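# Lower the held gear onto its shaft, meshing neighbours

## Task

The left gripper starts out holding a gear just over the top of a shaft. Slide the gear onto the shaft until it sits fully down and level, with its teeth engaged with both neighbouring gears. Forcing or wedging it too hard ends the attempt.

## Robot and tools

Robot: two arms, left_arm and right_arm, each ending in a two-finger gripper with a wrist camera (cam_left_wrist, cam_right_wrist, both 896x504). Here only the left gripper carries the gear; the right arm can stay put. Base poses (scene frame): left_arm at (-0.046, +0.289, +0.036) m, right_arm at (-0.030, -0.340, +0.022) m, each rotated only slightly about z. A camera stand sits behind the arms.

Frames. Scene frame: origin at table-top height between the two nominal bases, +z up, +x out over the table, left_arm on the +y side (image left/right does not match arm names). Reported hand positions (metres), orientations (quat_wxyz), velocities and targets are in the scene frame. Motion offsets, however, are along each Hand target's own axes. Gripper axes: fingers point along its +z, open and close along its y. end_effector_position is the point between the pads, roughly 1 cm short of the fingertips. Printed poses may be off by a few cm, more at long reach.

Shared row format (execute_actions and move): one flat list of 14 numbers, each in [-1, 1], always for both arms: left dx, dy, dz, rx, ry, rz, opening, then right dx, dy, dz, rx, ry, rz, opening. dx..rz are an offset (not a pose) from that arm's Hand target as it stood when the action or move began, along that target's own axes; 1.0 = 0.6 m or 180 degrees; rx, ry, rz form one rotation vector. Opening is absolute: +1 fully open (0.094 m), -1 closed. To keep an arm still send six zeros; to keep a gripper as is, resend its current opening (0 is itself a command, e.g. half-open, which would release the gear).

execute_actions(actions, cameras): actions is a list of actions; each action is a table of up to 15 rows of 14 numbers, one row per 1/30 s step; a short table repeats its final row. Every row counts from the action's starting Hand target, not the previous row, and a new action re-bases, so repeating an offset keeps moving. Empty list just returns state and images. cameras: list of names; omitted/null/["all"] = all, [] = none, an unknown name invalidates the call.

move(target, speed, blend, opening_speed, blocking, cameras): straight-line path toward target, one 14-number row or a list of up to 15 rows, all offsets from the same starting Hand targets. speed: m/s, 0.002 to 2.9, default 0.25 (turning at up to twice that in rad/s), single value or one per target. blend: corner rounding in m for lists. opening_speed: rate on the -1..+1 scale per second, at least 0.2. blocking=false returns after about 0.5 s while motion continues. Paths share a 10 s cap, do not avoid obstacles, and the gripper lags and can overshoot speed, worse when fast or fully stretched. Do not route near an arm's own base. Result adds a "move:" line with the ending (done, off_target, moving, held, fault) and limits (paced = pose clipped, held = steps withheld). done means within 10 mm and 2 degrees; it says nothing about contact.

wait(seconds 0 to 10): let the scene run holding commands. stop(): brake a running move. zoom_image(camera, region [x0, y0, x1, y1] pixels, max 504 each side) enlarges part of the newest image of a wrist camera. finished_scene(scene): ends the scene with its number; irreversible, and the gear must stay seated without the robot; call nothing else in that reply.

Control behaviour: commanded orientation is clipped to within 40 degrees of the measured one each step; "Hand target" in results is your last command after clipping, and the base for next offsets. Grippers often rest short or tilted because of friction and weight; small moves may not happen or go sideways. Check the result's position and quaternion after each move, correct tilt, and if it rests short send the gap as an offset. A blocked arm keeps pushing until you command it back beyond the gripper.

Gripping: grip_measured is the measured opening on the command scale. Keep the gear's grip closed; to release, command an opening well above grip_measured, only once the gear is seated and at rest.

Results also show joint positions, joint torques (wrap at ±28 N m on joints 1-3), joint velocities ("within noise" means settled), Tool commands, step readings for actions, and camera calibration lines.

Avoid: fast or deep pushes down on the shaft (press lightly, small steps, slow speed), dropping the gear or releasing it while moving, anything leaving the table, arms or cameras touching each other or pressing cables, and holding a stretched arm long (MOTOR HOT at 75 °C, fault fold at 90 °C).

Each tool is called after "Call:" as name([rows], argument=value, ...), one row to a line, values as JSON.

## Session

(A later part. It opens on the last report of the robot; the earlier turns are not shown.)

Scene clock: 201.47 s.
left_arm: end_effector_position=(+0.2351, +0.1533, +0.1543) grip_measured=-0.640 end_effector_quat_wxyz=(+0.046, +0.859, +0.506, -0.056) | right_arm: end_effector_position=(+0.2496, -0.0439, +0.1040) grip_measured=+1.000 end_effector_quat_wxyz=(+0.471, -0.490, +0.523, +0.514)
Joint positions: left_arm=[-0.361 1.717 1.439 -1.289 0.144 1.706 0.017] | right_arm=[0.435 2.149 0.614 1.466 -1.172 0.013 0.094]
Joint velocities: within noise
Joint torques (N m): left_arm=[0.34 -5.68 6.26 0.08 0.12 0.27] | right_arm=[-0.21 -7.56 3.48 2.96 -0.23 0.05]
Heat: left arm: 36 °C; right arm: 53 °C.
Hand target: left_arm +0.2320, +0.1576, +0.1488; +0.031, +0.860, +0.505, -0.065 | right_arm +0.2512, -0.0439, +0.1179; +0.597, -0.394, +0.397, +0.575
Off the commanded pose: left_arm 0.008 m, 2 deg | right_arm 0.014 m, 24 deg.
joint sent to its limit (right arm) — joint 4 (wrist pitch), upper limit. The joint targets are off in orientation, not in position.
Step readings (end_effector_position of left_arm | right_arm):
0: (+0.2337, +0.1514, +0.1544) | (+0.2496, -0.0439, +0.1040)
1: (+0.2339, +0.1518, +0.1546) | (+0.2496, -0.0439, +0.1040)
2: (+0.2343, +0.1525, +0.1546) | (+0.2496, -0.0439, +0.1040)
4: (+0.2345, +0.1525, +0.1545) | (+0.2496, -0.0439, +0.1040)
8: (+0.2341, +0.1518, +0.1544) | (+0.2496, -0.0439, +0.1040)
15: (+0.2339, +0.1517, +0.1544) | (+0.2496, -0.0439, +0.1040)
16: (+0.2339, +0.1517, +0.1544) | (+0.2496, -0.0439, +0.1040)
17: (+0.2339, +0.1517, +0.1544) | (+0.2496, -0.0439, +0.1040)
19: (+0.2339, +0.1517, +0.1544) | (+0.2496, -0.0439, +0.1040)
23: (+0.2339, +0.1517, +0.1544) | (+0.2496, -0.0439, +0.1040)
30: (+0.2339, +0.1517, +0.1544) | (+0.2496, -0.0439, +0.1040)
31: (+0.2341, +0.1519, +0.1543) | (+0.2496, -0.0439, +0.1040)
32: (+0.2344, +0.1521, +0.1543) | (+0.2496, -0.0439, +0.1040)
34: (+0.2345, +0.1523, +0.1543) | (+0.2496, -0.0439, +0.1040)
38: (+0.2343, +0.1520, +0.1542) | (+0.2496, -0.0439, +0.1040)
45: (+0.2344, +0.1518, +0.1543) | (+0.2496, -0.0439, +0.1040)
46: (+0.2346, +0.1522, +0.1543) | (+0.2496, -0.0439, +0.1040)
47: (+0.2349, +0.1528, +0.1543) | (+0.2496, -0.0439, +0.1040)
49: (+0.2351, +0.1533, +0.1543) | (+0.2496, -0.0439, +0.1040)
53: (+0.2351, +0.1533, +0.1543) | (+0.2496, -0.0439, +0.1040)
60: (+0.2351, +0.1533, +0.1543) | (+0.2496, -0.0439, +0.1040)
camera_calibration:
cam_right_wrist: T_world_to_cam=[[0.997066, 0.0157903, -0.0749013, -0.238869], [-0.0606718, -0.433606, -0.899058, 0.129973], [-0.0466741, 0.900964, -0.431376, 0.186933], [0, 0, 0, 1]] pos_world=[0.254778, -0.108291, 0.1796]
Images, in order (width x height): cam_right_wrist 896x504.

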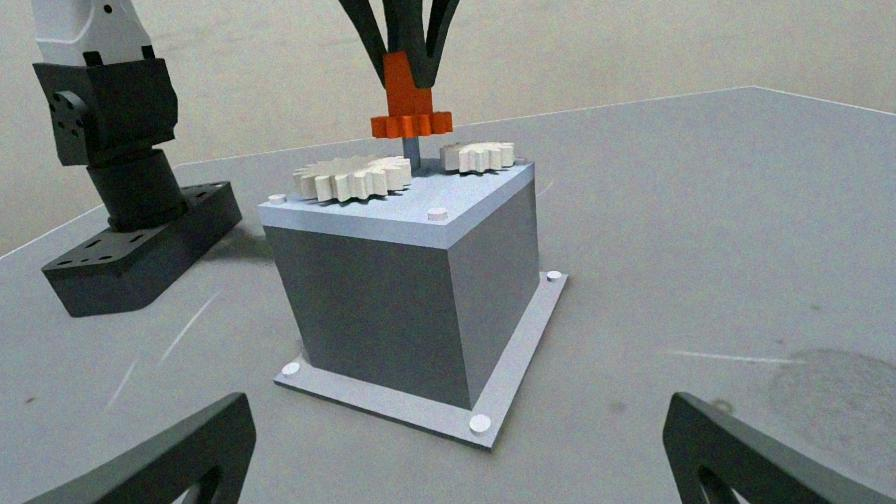

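Call:
move([
  [-0.0092,-0.0031,-0.0347,-0.0073,0.004,0,-0.9,0,0,0,0,0,0,1],
  [-0.0162,0.0215,-0.017,-0.0073,0.004,0,-0.9,-0.0518,0.1365,0.079,0.143,0.148,-0.559,1],
], speed=[0.12,0.4])

Call:
zoom_image(camera="cam_right_wrist", region=[460, 50, 620, 210])

Call:
zoom_image(camera="cam_left_wrist", region=[370, 200, 530, 360])

Scene clock: 229.00 s.
left_arm: end_effector_position=(+0.2300, +0.1494, +0.1563) grip_measured=-0.640 end_effector_quat_wxyz=(+0.026, +0.859, +0.507, -0.065) | right_arm: end_effector_position=(+0.1699, -0.0107, +0.1240) grip_measured=+1.000 end_effector_quat_wxyz=(-0.638, +0.703, -0.233, +0.211)
Joint positions: left_arm=[-0.383 1.746 1.48 -1.343 0.136 1.685 0.017] | right_arm=[1.128 1.794 0.228 1.468 0.17 -1.554 0.094]
Joint velocities: within noise
Joint torques (N m): left_arm=[-0.8 -6.68 8.8 0.4 0.12 0.13] | right_arm=[0.9 -8.61 2.89 3.33 0.03 -0.35]
Heat: left arm: 36 °C; right arm: 54 °C.
Hand target: left_arm +0.2393, +0.1441, +0.1601; +0.038, +0.860, +0.506, -0.054 | right_arm +0.1696, -0.0094, +0.1633; -0.786, +0.533, -0.168, +0.265
Off the commanded pose: left_arm 0.011 m, 2 deg | right_arm 0.039 m, 28 deg.
joint sent to its limit (right arm) — joint 4 (wrist pitch), upper limit. The joint targets are off in orientation, not in position.
move: off_target (left_arm, right_arm)
camera_calibration:
cam_left_wrist: T_world_to_cam=[[-0.859724, 0.510584, 0.0133899, 0.123369], [0.489856, 0.816832, 0.304676, -0.245603], [0.144625, 0.268496, -0.952362, 0.162265], [0, 0, 0, 1]] pos_world=[0.202906, 0.0940587, 0.227713]
cam_right_wrist: T_world_to_cam=[[0.0610893, 0.0834065, 0.994641, -0.131266], [0.488879, -0.871289, 0.0430366, -0.0573176], [0.87021, 0.48363, -0.0940022, -0.0401582], [0, 0, 0, 1]] pos_world=[0.0709864, -0.01957, 0.129255]

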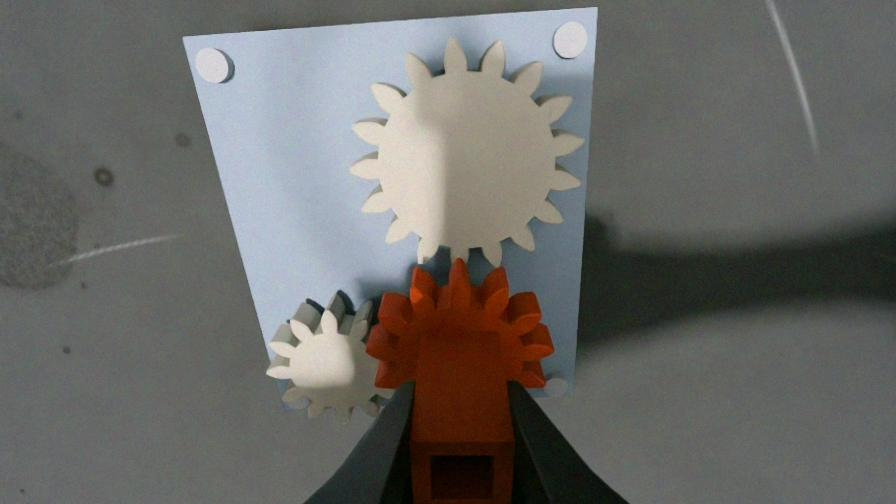

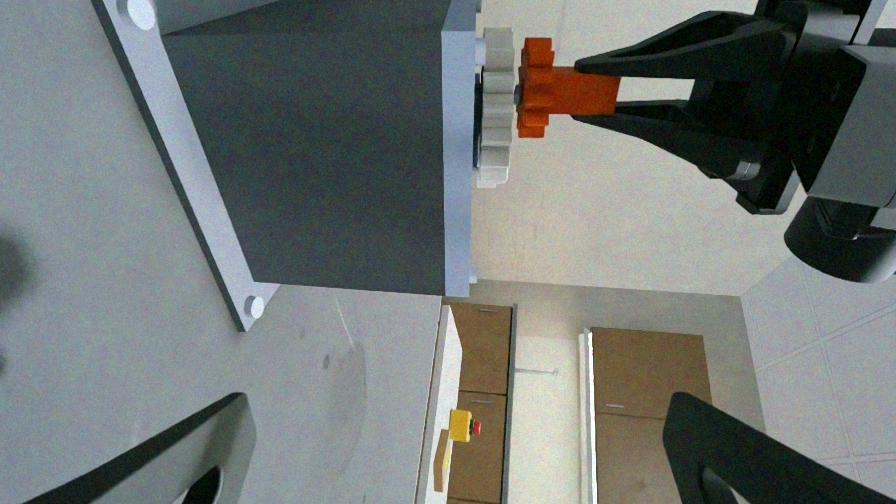

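Scaled by 3.150 from the camera's 896x504 image, which has a finer 1280x720 frame.

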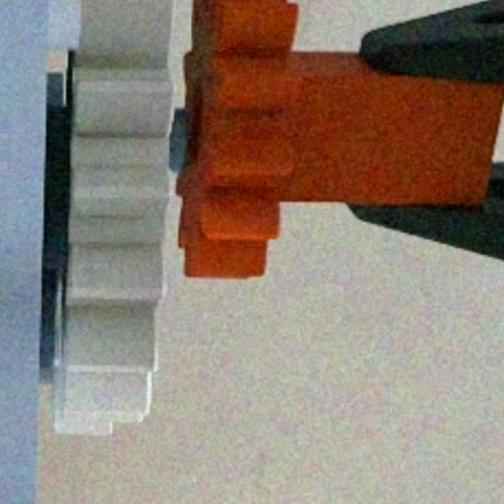

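Scaled by 3.150 from the camera's 896x504 image, which has a finer 1280x720 frame.

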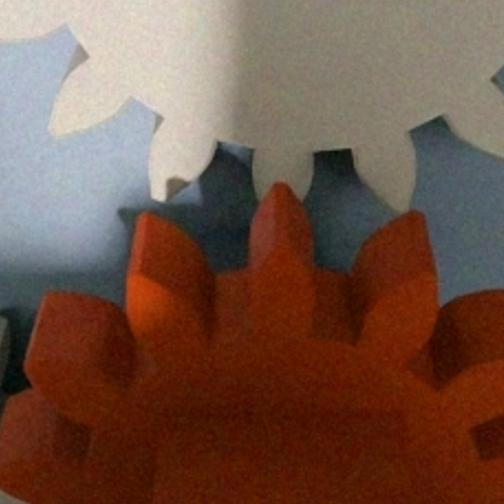

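Call:
move([
  [0.0125,-0.0188,-0.0212,0,0,0,-0.9,0,0,0,0,0,0,1],
  [0.0053,0.0053,-0.0032,0,0,0,-0.9,0,0,0,0,0,0,1],
], speed=0.12)

Call:
zoom_image(camera="cam_right_wrist", region=[460, 30, 620, 190])

Call:
zoom_image(camera="cam_left_wrist", region=[370, 200, 530, 360])

Scene clock: 249.23 s.
left_arm: end_effector_position=(+0.2357, +0.1500, +0.1577) grip_measured=-0.640 end_effector_quat_wxyz=(+0.027, +0.860, +0.506, -0.063) | right_arm: end_effector_position=(+0.1702, -0.0109, +0.1240) grip_measured=+1.000 end_effector_quat_wxyz=(-0.638, +0.702, -0.234, +0.212)
Joint positions: left_arm=[-0.376 1.761 1.504 -1.348 0.134 1.695 0.017] | right_arm=[1.128 1.794 0.228 1.468 0.173 -1.554 0.094]
Joint velocities: within noise
Joint torques (N m): left_arm=[-0.75 -6.94 8.62 0.33 0.15 0.15] | right_arm=[0.87 -8.51 2.77 3.35 0.03 -0.37]
Heat: left arm: 36 °C; right arm: 56 °C.
Hand target: left_arm +0.2438, +0.1455, +0.1615; +0.038, +0.860, +0.506, -0.054 | right_arm +0.1696, -0.0094, +0.1633; -0.786, +0.533, -0.168, +0.265
Off the commanded pose: left_arm 0.010 m, 2 deg | right_arm 0.039 m, 28 deg.
joint sent to its limit (right arm) — joint 4 (wrist pitch), upper limit. The joint targets are off in orientation, not in position.
move: off_target (right_arm)
camera_calibration:
cam_left_wrist: T_world_to_cam=[[-0.858637, 0.512508, 0.00886228, 0.128095], [0.490136, 0.815851, 0.306846, -0.249581], [0.150031, 0.267813, -0.951718, 0.161358], [0, 0, 0, 1]] pos_world=[0.208107, 0.0947575, 0.229015]
cam_right_wrist: T_world_to_cam=[[0.0611316, 0.0833742, 0.994641, -0.131288], [0.486497, -0.872612, 0.0432447, -0.0573468], [0.871541, 0.481246, -0.0939054, -0.0405742], [0, 0, 0, 1]] pos_world=[0.071287, -0.0195693, 0.129254]

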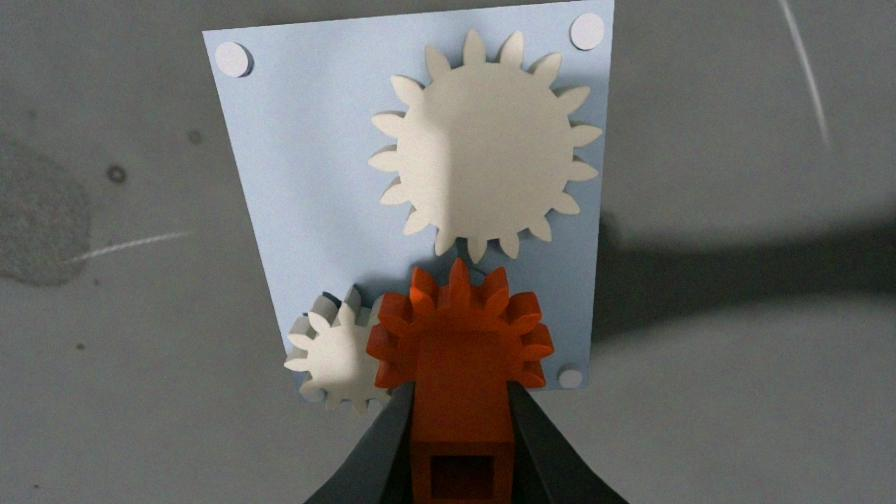

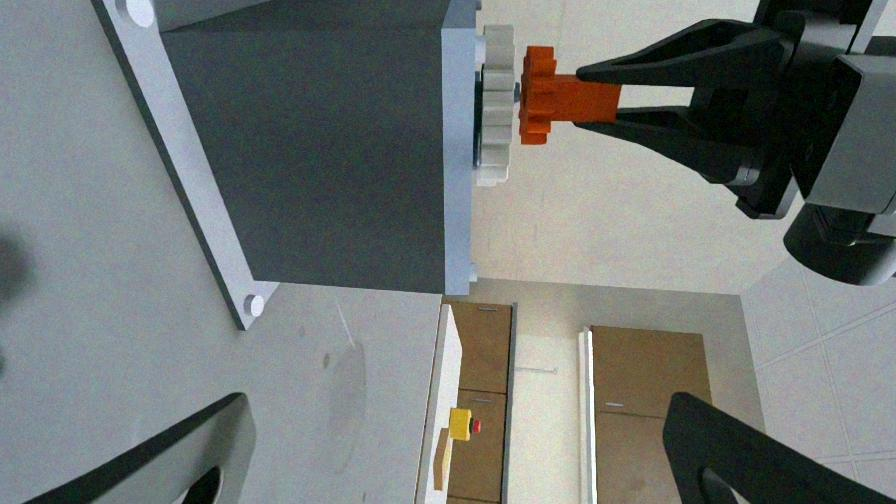

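Scaled by 3.150 from the camera's 896x504 image, which has a finer 1280x720 frame.

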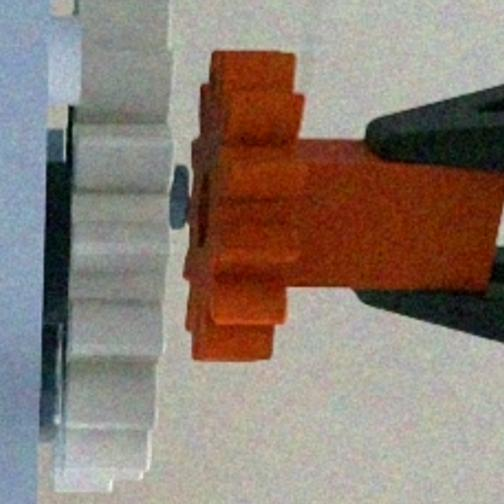

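Scaled by 3.150 from the camera's 896x504 image, which has a finer 1280x720 frame.

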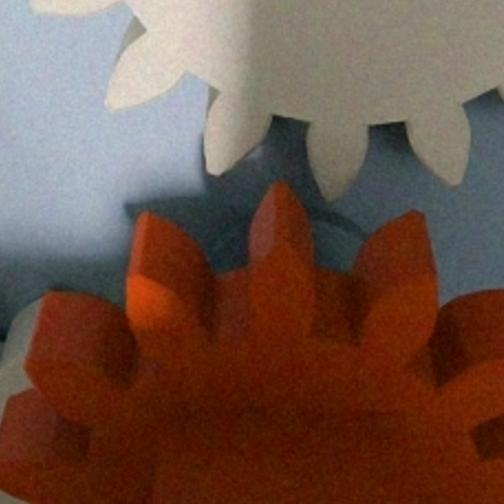

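Call:
move([
  [0.006,-0.0259,-0.0209,0,0,0,-0.9,0.1423,0.0855,0.0032,-0.143,-0.148,0.559,1],
  [-0.0001,-0.0014,0.0038,0,0,0,-0.9,0.1423,0.0855,0.0032,-0.143,-0.148,0.559,1],
], speed=[0.3,0.12])

Call:
zoom_image(camera="cam_right_wrist", region=[340, 50, 480, 190])

Call:
zoom_image(camera="cam_left_wrist", region=[370, 200, 530, 360])

Scene clock: 266.63 s.
left_arm: end_effector_position=(+0.2367, +0.1495, +0.1582) grip_measured=-0.640 end_effector_quat_wxyz=(+0.029, +0.860, +0.506, -0.062) | right_arm: end_effector_position=(+0.2492, -0.0437, +0.1045) grip_measured=+1.000 end_effector_quat_wxyz=(+0.472, -0.491, +0.522, +0.514)
Joint positions: left_arm=[-0.376 1.759 1.504 -1.344 0.134 1.694 0.017] | right_arm=[0.436 2.147 0.613 1.468 -1.172 0.012 0.094]
Joint velocities: within noise
Joint torques (N m): left_arm=[-0.7 -6.89 7.49 0.41 0.12 0.12] | right_arm=[-0.39 -7.28 3.67 2.92 -0.27 0.07]
Heat: left arm: 37 °C; right arm: 57 °C.
Hand target: left_arm +0.2429, +0.1456, +0.1593; +0.038, +0.860, +0.506, -0.054 | right_arm +0.2513, -0.0439, +0.1180; +0.597, -0.394, +0.397, +0.575
Off the commanded pose: left_arm 0.007 m, 1 deg | right_arm 0.014 m, 24 deg.
joint sent to its limit (right arm) — joint 4 (wrist pitch), upper limit. The joint targets are off in orientation, not in position.
move: off_target (right_arm)
camera_calibration:
cam_left_wrist: T_world_to_cam=[[-0.858821, 0.512268, 0.00293339, 0.130235], [0.48819, 0.816692, 0.307708, -0.249544], [0.155233, 0.265698, -0.951476, 0.160818], [0, 0, 0, 1]] pos_world=[0.208709, 0.0943567, 0.229419]
cam_right_wrist: T_world_to_cam=[[0.997274, 0.0162654, -0.0719723, -0.238764], [-0.0578646, -0.432839, -0.899612, 0.129939], [-0.045785, 0.901324, -0.430718, 0.186634], [0, 0, 0, 1]] pos_world=[0.254177, -0.108092, 0.180097]

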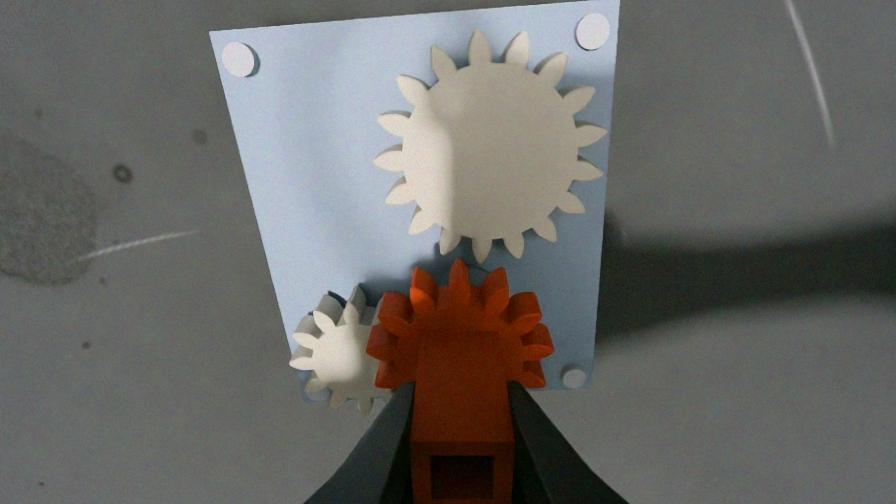

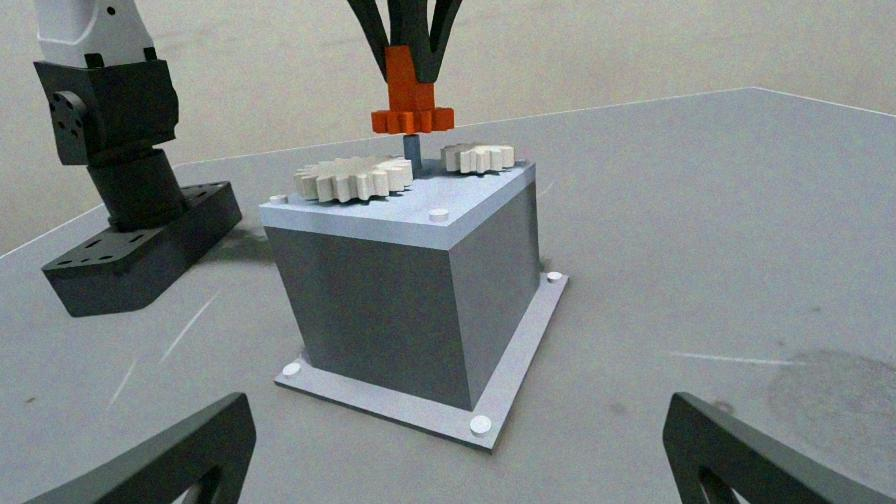

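Scaled by 3.600 from the camera's 896x504 image, which has a finer 1280x720 frame.

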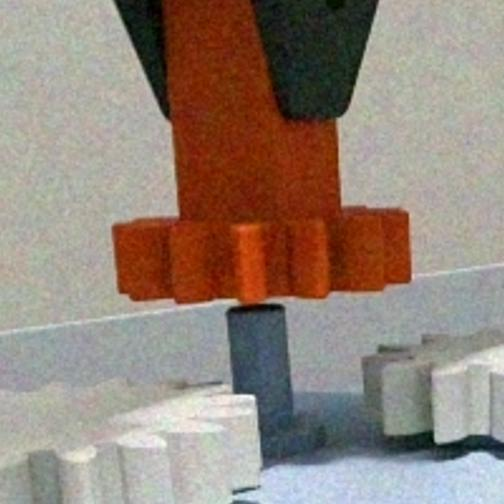

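Scaled by 3.150 from the camera's 896x504 image, which has a finer 1280x720 frame.

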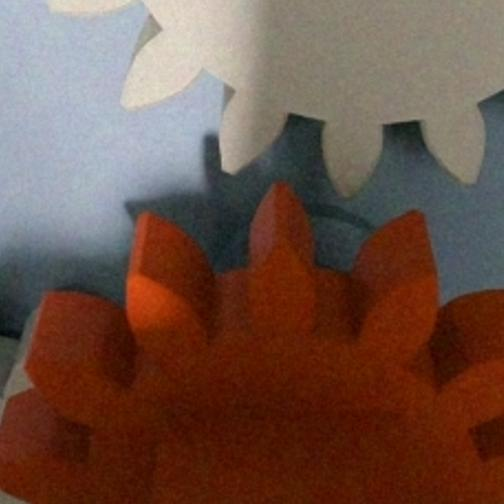

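Call:
move([
  [0.0082,-0.0257,-0.0167,0,0,0,-0.9,0,0,0,0,0,0,1],
  [0.0008,-0.0015,0.0012,0,0,0,-0.9,0,0,0,0,0,0,1],
], speed=0.12)

Call:
zoom_image(camera="cam_right_wrist", region=[340, 50, 480, 190])

Scene clock: 282.40 s.
left_arm: end_effector_position=(+0.2353, +0.1505, +0.1566) grip_measured=-0.640 end_effector_quat_wxyz=(+0.028, +0.860, +0.506, -0.062) | right_arm: end_effector_position=(+0.2492, -0.0437, +0.1043) grip_measured=+1.000 end_effector_quat_wxyz=(+0.471, -0.490, +0.523, +0.514)
Joint positions: left_arm=[-0.375 1.756 1.494 -1.34 0.133 1.695 0.017] | right_arm=[0.436 2.147 0.613 1.466 -1.172 0.013 0.094]
Joint velocities: within noise
Joint torques (N m): left_arm=[-0.66 -6.93 7.82 0.41 0.14 0.11] | right_arm=[-0.31 -7.38 3.73 2.95 -0.24 0.08]
Heat: left arm: 37 °C; right arm: 56 °C.
Hand target: left_arm +0.2423, +0.1464, +0.1585; +0.038, +0.860, +0.506, -0.054 | right_arm +0.2513, -0.0439, +0.1180; +0.597, -0.394, +0.397, +0.575
Off the commanded pose: left_arm 0.008 m, 1 deg | right_arm 0.014 m, 24 deg.
joint sent to its limit (right arm) — joint 4 (wrist pitch), upper limit. The joint targets are off in orientation, not in position.
move: off_target (right_arm)
camera_calibration:
cam_left_wrist: T_world_to_cam=[[-0.858614, 0.512589, 0.00578477, 0.128023], [0.489278, 0.816095, 0.307564, -0.249367], [0.152933, 0.266909, -0.95151, 0.159706], [0, 0, 0, 1]] pos_world=[0.207508, 0.095257, 0.227917]
cam_right_wrist: T_world_to_cam=[[0.997087, 0.0161928, -0.0745318, -0.238379], [-0.0601651, -0.433604, -0.899093, 0.130176], [-0.0468761, 0.900958, -0.431366, 0.186908], [0, 0, 0, 1]] pos_world=[0.254278, -0.108091, 0.179899]

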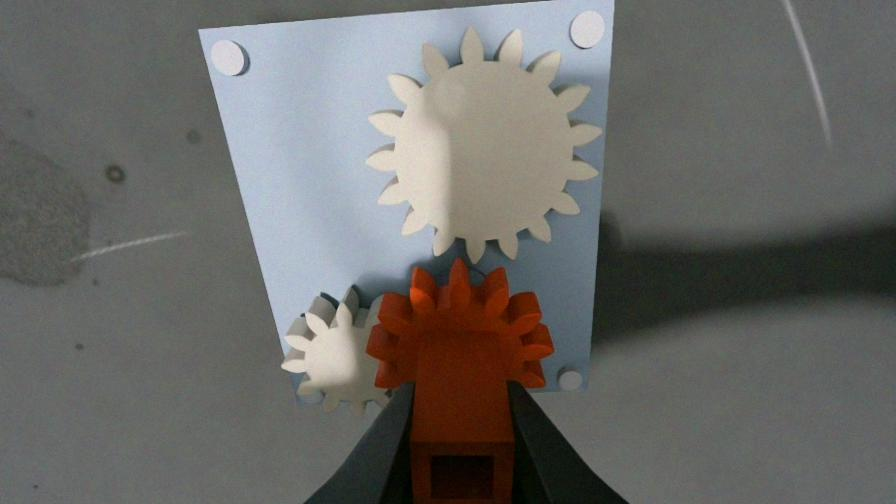

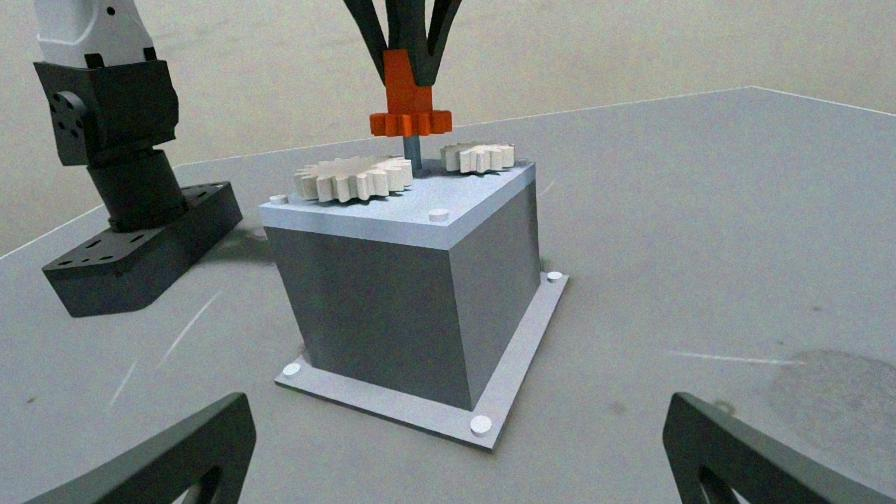

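Scaled by 3.600 from the camera's 896x504 image, which has a finer 1280x720 frame.

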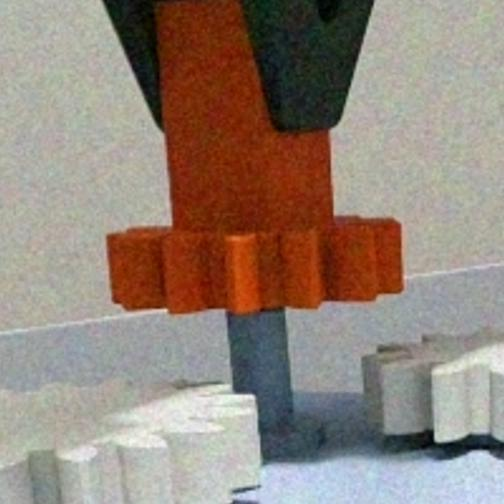

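Call:
execute_actions([
  [[0.0008,-0.0072,0.003,0,0,0,-0.9,0,0,0,0,0,0,1]],
  [[0,0,0.003,0,0,0,-0.9,0,0,0,0,0,0,1]],
  [[0,0,0.003,0,0,0,-0.9,0,0,0,0,0,0,1]],
], cameras=["cam_right_wrist"])

Call:
zoom_image(camera="cam_right_wrist", region=[340, 50, 480, 190])

Scene clock: 293.47 s.
left_arm: end_effector_position=(+0.2367, +0.1499, +0.1547) grip_measured=-0.640 end_effector_quat_wxyz=(+0.031, +0.860, +0.506, -0.060) | right_arm: end_effector_position=(+0.2492, -0.0437, +0.1043) grip_measured=+1.000 end_effector_quat_wxyz=(+0.471, -0.490, +0.523, +0.514)
Joint positions: left_arm=[-0.375 1.756 1.486 -1.327 0.133 1.695 0.017] | right_arm=[0.436 2.147 0.613 1.466 -1.172 0.013 0.094]
Joint velocities: within noise
Joint torques (N m): left_arm=[-0.55 -8.24 4.77 0.53 0.13 0.11] | right_arm=[-0.28 -7.38 3.59 2.95 -0.24 0.07]
Heat: left arm: 38 °C; right arm: 55 °C.
Hand target: left_arm +0.2385, +0.1482, +0.1532; +0.038, +0.860, +0.506, -0.054 | right_arm +0.2513, -0.0439, +0.1180; +0.597, -0.394, +0.397, +0.575
Off the commanded pose: left_arm 0.003 m, 1 deg | right_arm 0.014 m, 24 deg.
joint sent to its limit (right arm) — joint 4 (wrist pitch), upper limit. The joint targets are off in orientation, not in position.
Step readings (end_effector_position of left_arm | right_arm):
0: (+0.2355, +0.1504, +0.1566) | (+0.2492, -0.0437, +0.1043)
1: (+0.2355, +0.1504, +0.1565) | (+0.2492, -0.0437, +0.1043)
2: (+0.2358, +0.1503, +0.1563) | (+0.2492, -0.0437, +0.1043)
4: (+0.2358, +0.1503, +0.1556) | (+0.2492, -0.0437, +0.1043)
8: (+0.2361, +0.1502, +0.1554) | (+0.2492, -0.0437, +0.1043)
15: (+0.2364, +0.1500, +0.1554) | (+0.2492, -0.0437, +0.1043)
16: (+0.2364, +0.1500, +0.1552) | (+0.2492, -0.0437, +0.1043)
17: (+0.2365, +0.1500, +0.1549) | (+0.2492, -0.0437, +0.1043)
19: (+0.2367, +0.1499, +0.1549) | (+0.2492, -0.0437, +0.1043)
23: (+0.2367, +0.1499, +0.1549) | (+0.2492, -0.0437, +0.1043)
30: (+0.2367, +0.1499, +0.1549) | (+0.2492, -0.0437, +0.1043)
31: (+0.2366, +0.1500, +0.1547) | (+0.2492, -0.0437, +0.1043)
32: (+0.2367, +0.1499, +0.1547) | (+0.2492, -0.0437, +0.1043)
34: (+0.2367, +0.1499, +0.1547) | (+0.2492, -0.0437, +0.1043)
38: (+0.2367, +0.1499, +0.1547) | (+0.2492, -0.0437, +0.1043)
45: (+0.2367, +0.1499, +0.1547) | (+0.2492, -0.0437, +0.1043)
camera_calibration:
cam_right_wrist: T_world_to_cam=[[0.997064, 0.016158, -0.0748475, -0.23842], [-0.0604683, -0.433536, -0.899105, 0.130269], [-0.0469768, 0.900991, -0.431286, 0.186927], [0, 0, 0, 1]] pos_world=[0.254378, -0.108091, 0.179899]
Images, in order (width x height): cam_right_wrist 896x504.

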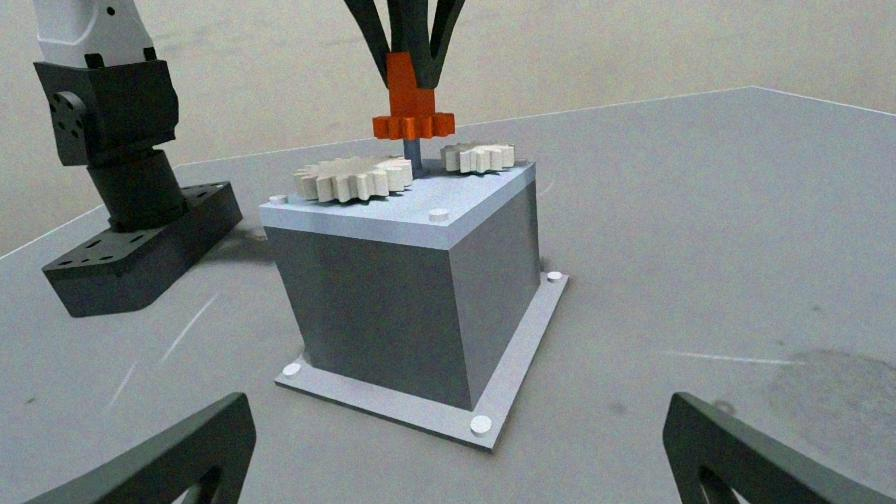

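Scaled by 3.600 from the camera's 896x504 image, which has a finer 1280x720 frame.

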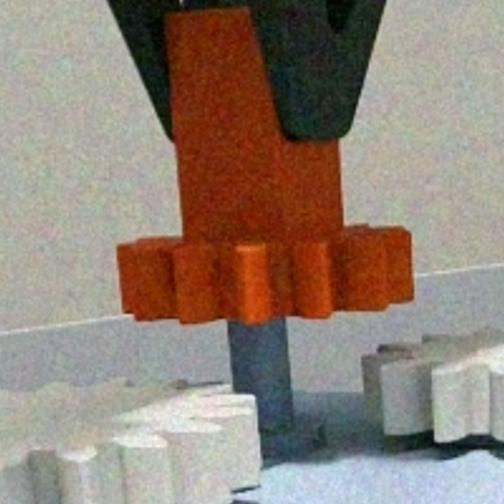

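Call:
execute_actions([
  [[0,-0.004,0,0,0,0,-0.9,0,0,0,0,0,0,1]],
  [[0,-0.004,0,0,0,0,-0.9,0,0,0,0,0,0,1]],
  [[0,-0.003,0,0,0,0,-0.9,0,0,0,0,0,0,1]],
], cameras=[])

Scene clock: 300.87 s.
left_arm: end_effector_position=(+0.2358, +0.1503, +0.1548) grip_measured=-0.640 end_effector_quat_wxyz=(+0.039, +0.860, +0.505, -0.054) | right_arm: end_effector_position=(+0.2492, -0.0437, +0.1043) grip_measured=+1.000 end_effector_quat_wxyz=(+0.471, -0.490, +0.523, +0.514)
Joint positions: left_arm=[-0.375 1.732 1.459 -1.301 0.133 1.695 0.017] | right_arm=[0.436 2.147 0.613 1.466 -1.172 0.013 0.094]
Joint velocities: within noise
Joint torques (N m): left_arm=[-0.4 -8.17 4.6 0.36 0.13 0.13] | right_arm=[-0.29 -7.45 3.67 2.94 -0.23 0.06]
Heat: left arm: 37 °C; right arm: 55 °C.
Hand target: left_arm +0.2328, +0.1514, +0.1530; +0.038, +0.860, +0.506, -0.054 | right_arm +0.2513, -0.0439, +0.1180; +0.597, -0.394, +0.397, +0.575
Off the commanded pose: left_arm 0.004 m, 0 deg | right_arm 0.014 m, 24 deg.
joint sent to its limit (right arm) — joint 4 (wrist pitch), upper limit. The joint targets are off in orientation, not in position.
Step readings (end_effector_position of left_arm | right_arm):
0: (+0.2367, +0.1499, +0.1547) | (+0.2492, -0.0437, +0.1043)
1: (+0.2365, +0.1500, +0.1547) | (+0.2492, -0.0437, +0.1043)
2: (+0.2364, +0.1500, +0.1546) | (+0.2492, -0.0437, +0.1043)
4: (+0.2363, +0.1501, +0.1547) | (+0.2492, -0.0437, +0.1043)
8: (+0.2363, +0.1501, +0.1547) | (+0.2492, -0.0437, +0.1043)
15: (+0.2364, +0.1500, +0.1547) | (+0.2492, -0.0437, +0.1043)
16: (+0.2362, +0.1501, +0.1547) | (+0.2492, -0.0437, +0.1043)
17: (+0.2360, +0.1502, +0.1547) | (+0.2492, -0.0437, +0.1043)
19: (+0.2360, +0.1502, +0.1547) | (+0.2492, -0.0437, +0.1043)
23: (+0.2360, +0.1502, +0.1547) | (+0.2492, -0.0437, +0.1043)
30: (+0.2360, +0.1502, +0.1548) | (+0.2492, -0.0437, +0.1043)
31: (+0.2359, +0.1502, +0.1547) | (+0.2492, -0.0437, +0.1043)
32: (+0.2359, +0.1502, +0.1548) | (+0.2492, -0.0437, +0.1043)
34: (+0.2359, +0.1503, +0.1547) | (+0.2492, -0.0437, +0.1043)
38: (+0.2358, +0.1503, +0.1548) | (+0.2492, -0.0437, +0.1043)
45: (+0.2358, +0.1503, +0.1548) | (+0.2492, -0.0437, +0.1043)
No camera images: "cameras" was empty.

Call:
execute_actions([
  [[0,-0.002,-0.006,0,0,0,-0.9,0,0,0,0,0,0,1]],
  [[0,-0.002,-0.002,0,0,0,-0.9,0,0,0,0,0,0,1]],
], cameras=["cam_right_wrist"])

Call:
zoom_image(camera="cam_right_wrist", region=[340, 50, 480, 190])

Scene clock: 309.67 s.
left_arm: end_effector_position=(+0.2358, +0.1503, +0.1550) grip_measured=-0.640 end_effector_quat_wxyz=(+0.039, +0.860, +0.505, -0.054) | right_arm: end_effector_position=(+0.2492, -0.0437, +0.1043) grip_measured=+1.000 end_effector_quat_wxyz=(+0.471, -0.490, +0.523, +0.514)
Joint positions: left_arm=[-0.375 1.732 1.459 -1.301 0.133 1.695 0.017] | right_arm=[0.436 2.147 0.613 1.466 -1.172 0.013 0.094]
Joint velocities: within noise
Joint torques (N m): left_arm=[-0.08 -8.94 5.26 0.17 0.14 0.19] | right_arm=[-0.29 -7.43 3.59 2.95 -0.26 0.05]
Heat: left arm: 36 °C; right arm: 55 °C.
Hand target: left_arm +0.2309, +0.1532, +0.1578; +0.038, +0.860, +0.506, -0.054 | right_arm +0.2513, -0.0439, +0.1180; +0.597, -0.394, +0.397, +0.575
Off the commanded pose: left_arm 0.006 m, 0 deg | right_arm 0.014 m, 24 deg.
joint sent to its limit (right arm) — joint 4 (wrist pitch), upper limit. The joint targets are off in orientation, not in position.
Step readings (end_effector_position of left_arm | right_arm):
0: (+0.2358, +0.1503, +0.1548) | (+0.2492, -0.0437, +0.1043)
1: (+0.2358, +0.1503, +0.1549) | (+0.2492, -0.0437, +0.1043)
2: (+0.2358, +0.1503, +0.1549) | (+0.2492, -0.0437, +0.1043)
4: (+0.2358, +0.1503, +0.1549) | (+0.2492, -0.0437, +0.1043)
8: (+0.2358, +0.1503, +0.1549) | (+0.2492, -0.0437, +0.1043)
15: (+0.2358, +0.1503, +0.1549) | (+0.2492, -0.0437, +0.1043)
16: (+0.2358, +0.1503, +0.1550) | (+0.2492, -0.0437, +0.1043)
17: (+0.2358, +0.1503, +0.1550) | (+0.2492, -0.0437, +0.1043)
19: (+0.2358, +0.1503, +0.1550) | (+0.2492, -0.0437, +0.1043)
23: (+0.2358, +0.1503, +0.1550) | (+0.2492, -0.0437, +0.1043)
30: (+0.2358, +0.1503, +0.1550) | (+0.2492, -0.0437, +0.1043)
camera_calibration:
cam_right_wrist: T_world_to_cam=[[0.997064, 0.016158, -0.0748475, -0.23842], [-0.0604683, -0.433536, -0.899105, 0.130269], [-0.0469768, 0.900991, -0.431286, 0.186927], [0, 0, 0, 1]] pos_world=[0.254378, -0.108091, 0.179899]
Images, in order (width x height): cam_right_wrist 896x504.

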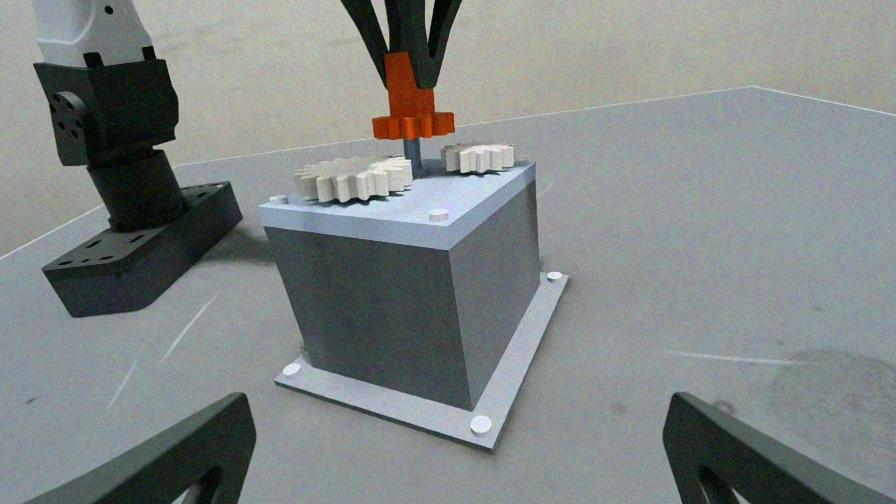

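Scaled by 3.600 from the camera's 896x504 image, which has a finer 1280x720 frame.

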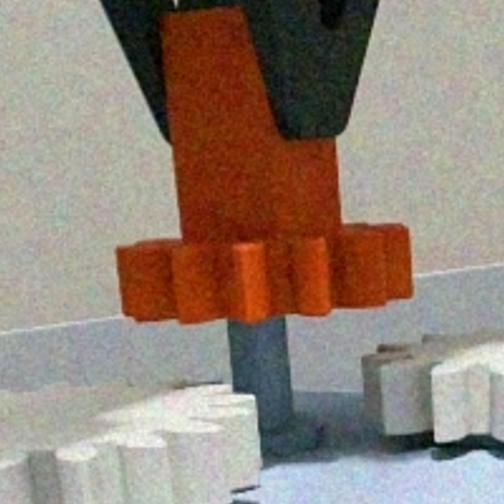

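Call:
move([
  [0.0065,-0.0055,-0.0147,0,0,0,-0.9,0,0,0,0,0,0,1],
  [-0.0008,0.0185,0.0033,0,0,0,-0.9,0,0,0,0,0,0,1],
], speed=0.12)

Call:
zoom_image(camera="cam_right_wrist", region=[340, 50, 480, 190])

Call:
zoom_image(camera="cam_left_wrist", region=[370, 200, 530, 360])

Scene clock: 327.33 s.
left_arm: end_effector_position=(+0.2331, +0.1530, +0.1546) grip_measured=-0.640 end_effector_quat_wxyz=(+0.029, +0.859, +0.507, -0.060) | right_arm: end_effector_position=(+0.2492, -0.0437, +0.1043) grip_measured=+1.000 end_effector_quat_wxyz=(+0.471, -0.490, +0.523, +0.514)
Joint positions: left_arm=[-0.372 1.74 1.467 -1.325 0.13 1.695 0.017] | right_arm=[0.436 2.147 0.613 1.466 -1.172 0.013 0.094]
Joint velocities: within noise
Joint torques (N m): left_arm=[-1.02 -6.12 8.46 0.35 0.19 0.11] | right_arm=[-0.24 -7.45 3.66 2.97 -0.26 0.06]
Heat: left arm: 36 °C; right arm: 55 °C.
Hand target: left_arm +0.2402, +0.1472, +0.1559; +0.038, +0.860, +0.506, -0.054 | right_arm +0.2513, -0.0439, +0.1180; +0.597, -0.394, +0.397, +0.575
Off the commanded pose: left_arm 0.009 m, 1 deg | right_arm 0.014 m, 24 deg.
joint sent to its limit (right arm) — joint 4 (wrist pitch), upper limit. The joint targets are off in orientation, not in position.
move: off_target (right_arm)
camera_calibration:
cam_left_wrist: T_world_to_cam=[[-0.860156, 0.510027, 0.00177145, 0.126133], [0.485181, 0.817173, 0.311172, -0.249478], [0.157259, 0.268516, -0.950352, 0.155955], [0, 0, 0, 1]] pos_world=[0.205011, 0.097659, 0.22562]
cam_right_wrist: T_world_to_cam=[[0.997064, 0.016158, -0.0748475, -0.23842], [-0.0604683, -0.433536, -0.899105, 0.130269], [-0.0469768, 0.900991, -0.431286, 0.186927], [0, 0, 0, 1]] pos_world=[0.254378, -0.108091, 0.179899]

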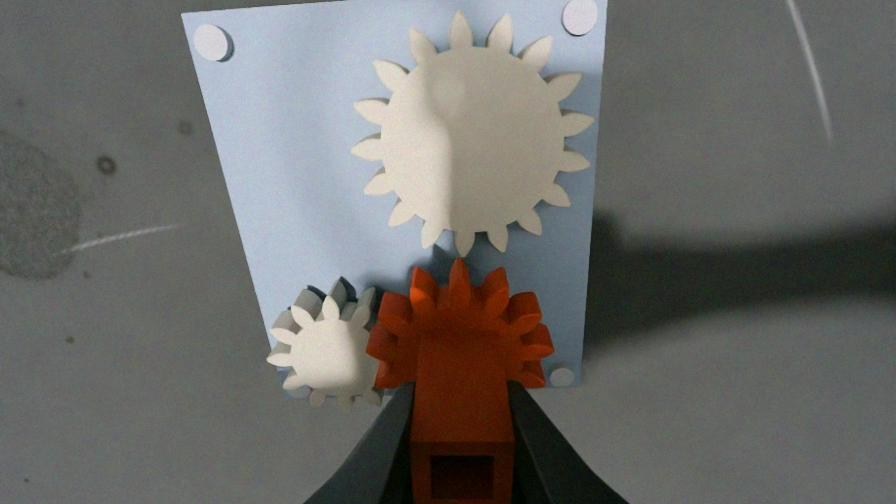

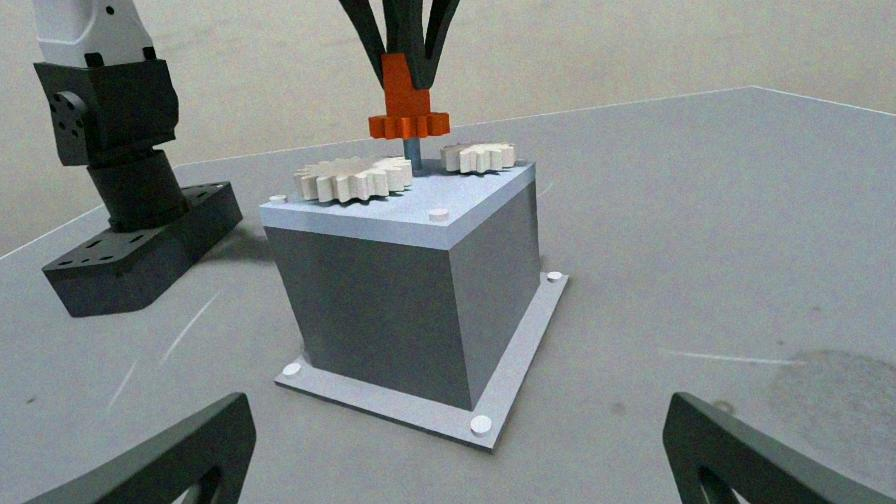

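Scaled by 3.600 from the camera's 896x504 image, which has a finer 1280x720 frame.

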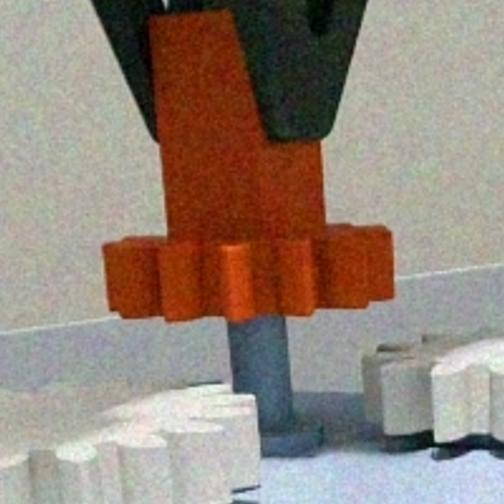

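Scaled by 3.150 from the camera's 896x504 image, which has a finer 1280x720 frame.

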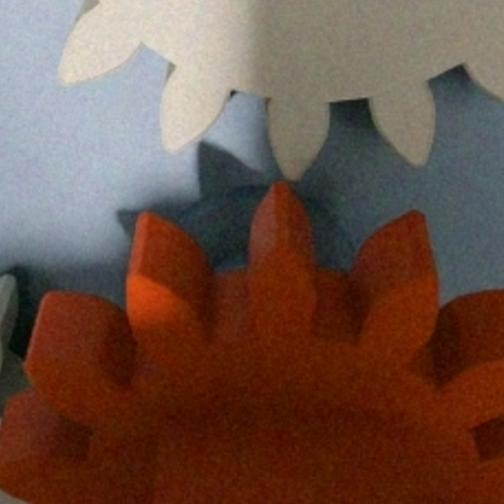

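Call:
execute_actions([
  [[-0.002,0,0.001,0,0,0,-0.9,0,0,0,0,0,0,1]],
  [[-0.002,0,0.001,0,0,0,-0.9,0,0,0,0,0,0,1]],
  [[-0.002,0,0.002,0,0,0,-0.9,0,0,0,0,0,0,1]],
], cameras=["cam_right_wrist"])

Call:
zoom_image(camera="cam_right_wrist", region=[340, 50, 480, 190])

Scene clock: 339.17 s.
left_arm: end_effector_position=(+0.2327, +0.1526, +0.1544) grip_measured=-0.640 end_effector_quat_wxyz=(+0.026, +0.858, +0.510, -0.056) | right_arm: end_effector_position=(+0.2492, -0.0437, +0.1043) grip_measured=+1.000 end_effector_quat_wxyz=(+0.471, -0.490, +0.523, +0.514)
Joint positions: left_arm=[-0.379 1.74 1.467 -1.325 0.121 1.683 0.017] | right_arm=[0.436 2.147 0.613 1.466 -1.172 0.013 0.094]
Joint velocities: within noise
Joint torques (N m): left_arm=[-1.5 -6.32 7.58 0.49 0.29 0.13] | right_arm=[-0.14 -7.43 3.62 2.95 -0.25 0.05]
Heat: left arm: 37 °C; right arm: 55 °C.
Hand target: left_arm +0.2383, +0.1438, +0.1540; +0.038, +0.860, +0.506, -0.054 | right_arm +0.2513, -0.0439, +0.1180; +0.597, -0.394, +0.397, +0.575
Off the commanded pose: left_arm 0.010 m, 1 deg | right_arm 0.014 m, 24 deg.
joint sent to its limit (right arm) — joint 4 (wrist pitch), upper limit. The joint targets are off in orientation, not in position.
Step readings (end_effector_position of left_arm | right_arm):
0: (+0.2331, +0.1530, +0.1546) | (+0.2492, -0.0437, +0.1043)
1: (+0.2330, +0.1529, +0.1546) | (+0.2492, -0.0437, +0.1043)
2: (+0.2330, +0.1529, +0.1545) | (+0.2492, -0.0437, +0.1043)
4: (+0.2330, +0.1529, +0.1545) | (+0.2492, -0.0437, +0.1043)
8: (+0.2330, +0.1529, +0.1545) | (+0.2492, -0.0437, +0.1043)
15: (+0.2330, +0.1529, +0.1545) | (+0.2492, -0.0437, +0.1043)
16: (+0.2329, +0.1528, +0.1545) | (+0.2492, -0.0437, +0.1043)
17: (+0.2329, +0.1528, +0.1545) | (+0.2492, -0.0437, +0.1043)
19: (+0.2329, +0.1528, +0.1544) | (+0.2492, -0.0437, +0.1043)
23: (+0.2329, +0.1527, +0.1544) | (+0.2492, -0.0437, +0.1043)
30: (+0.2329, +0.1527, +0.1544) | (+0.2492, -0.0437, +0.1043)
31: (+0.2328, +0.1527, +0.1544) | (+0.2492, -0.0437, +0.1043)
32: (+0.2328, +0.1526, +0.1544) | (+0.2492, -0.0437, +0.1043)
34: (+0.2327, +0.1526, +0.1544) | (+0.2492, -0.0437, +0.1043)
38: (+0.2327, +0.1526, +0.1544) | (+0.2492, -0.0437, +0.1043)
45: (+0.2327, +0.1526, +0.1544) | (+0.2492, -0.0437, +0.1043)
camera_calibration:
cam_right_wrist: T_world_to_cam=[[0.997064, 0.016158, -0.0748475, -0.23842], [-0.0604683, -0.433536, -0.899105, 0.130269], [-0.0469768, 0.900991, -0.431286, 0.186927], [0, 0, 0, 1]] pos_world=[0.254378, -0.108091, 0.179899]
Images, in order (width x height): cam_right_wrist 896x504.

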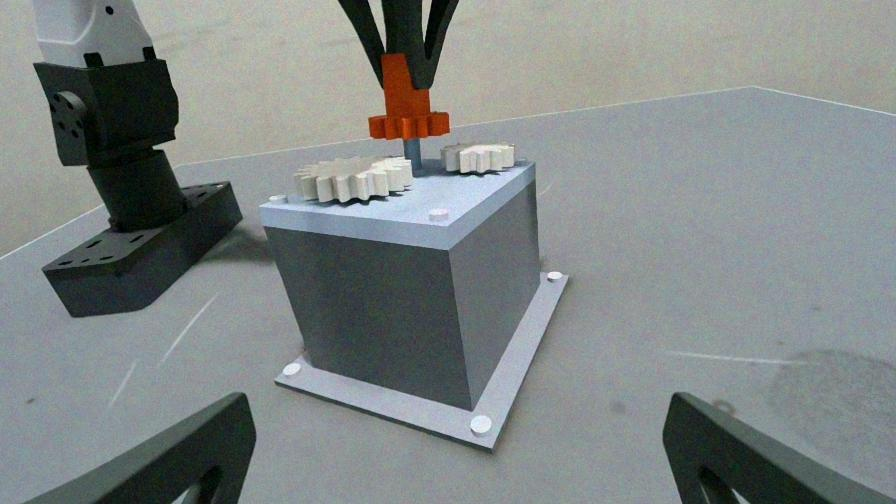

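Scaled by 3.600 from the camera's 896x504 image, which has a finer 1280x720 frame.

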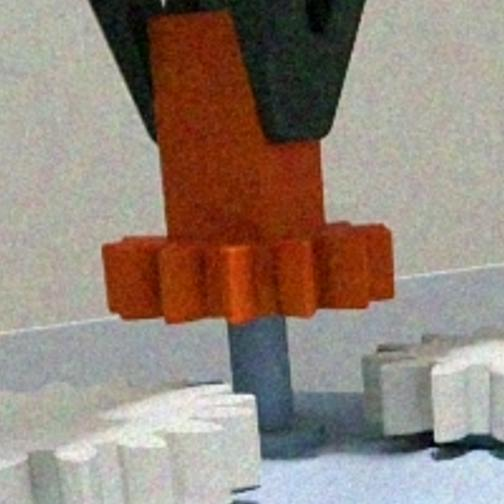

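Call:
move([
  [0.0133,-0.0197,-0.0263,0,0,0,-0.9,0,0,0,0,0,0,1],
  [0.006,0.0045,-0.0083,0,0,0,-0.9,0,0,0,0,0,0,1],
], speed=0.12, cameras=["cam_right_wrist"])

Call:
zoom_image(camera="cam_right_wrist", region=[340, 50, 480, 190])

Scene clock: 367.83 s.
left_arm: end_effector_position=(+0.2358, +0.1524, +0.1549) grip_measured=-0.640 end_effector_quat_wxyz=(+0.025, +0.860, +0.506, -0.059) | right_arm: end_effector_position=(+0.2492, -0.0437, +0.1043) grip_measured=+1.000 end_effector_quat_wxyz=(+0.471, -0.490, +0.523, +0.514)
Joint positions: left_arm=[-0.374 1.755 1.487 -1.334 0.123 1.695 0.017] | right_arm=[0.436 2.147 0.613 1.466 -1.172 0.013 0.094]
Joint velocities: within noise
Joint torques (N m): left_arm=[-0.7 -6.58 8.62 0.34 0.24 0.11] | right_arm=[-0.25 -7.38 3.63 2.93 -0.24 0.07]
Heat: left arm: 38 °C; right arm: 55 °C.
Hand target: left_arm +0.2427, +0.1462, +0.1586; +0.038, +0.860, +0.506, -0.054 | right_arm +0.2513, -0.0439, +0.1180; +0.597, -0.394, +0.397, +0.575
Off the commanded pose: left_arm 0.010 m, 2 deg | right_arm 0.014 m, 24 deg.
joint sent to its limit (right arm) — joint 4 (wrist pitch), upper limit. The joint targets are off in orientation, not in position.
move: off_target (right_arm)
camera_calibration:
cam_right_wrist: T_world_to_cam=[[0.997064, 0.016158, -0.0748475, -0.23842], [-0.0604683, -0.433536, -0.899105, 0.130269], [-0.0469768, 0.900991, -0.431286, 0.186927], [0, 0, 0, 1]] pos_world=[0.254378, -0.108091, 0.179899]
Images, in order (width x height): cam_right_wrist 896x504.

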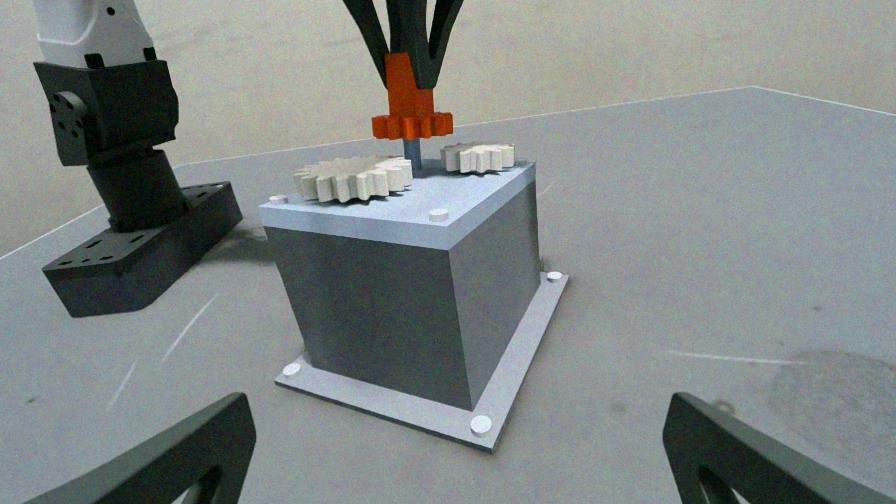

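Scaled by 3.600 from the camera's 896x504 image, which has a finer 1280x720 frame.

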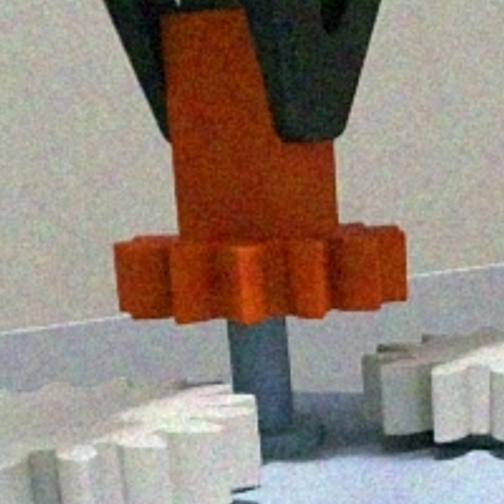

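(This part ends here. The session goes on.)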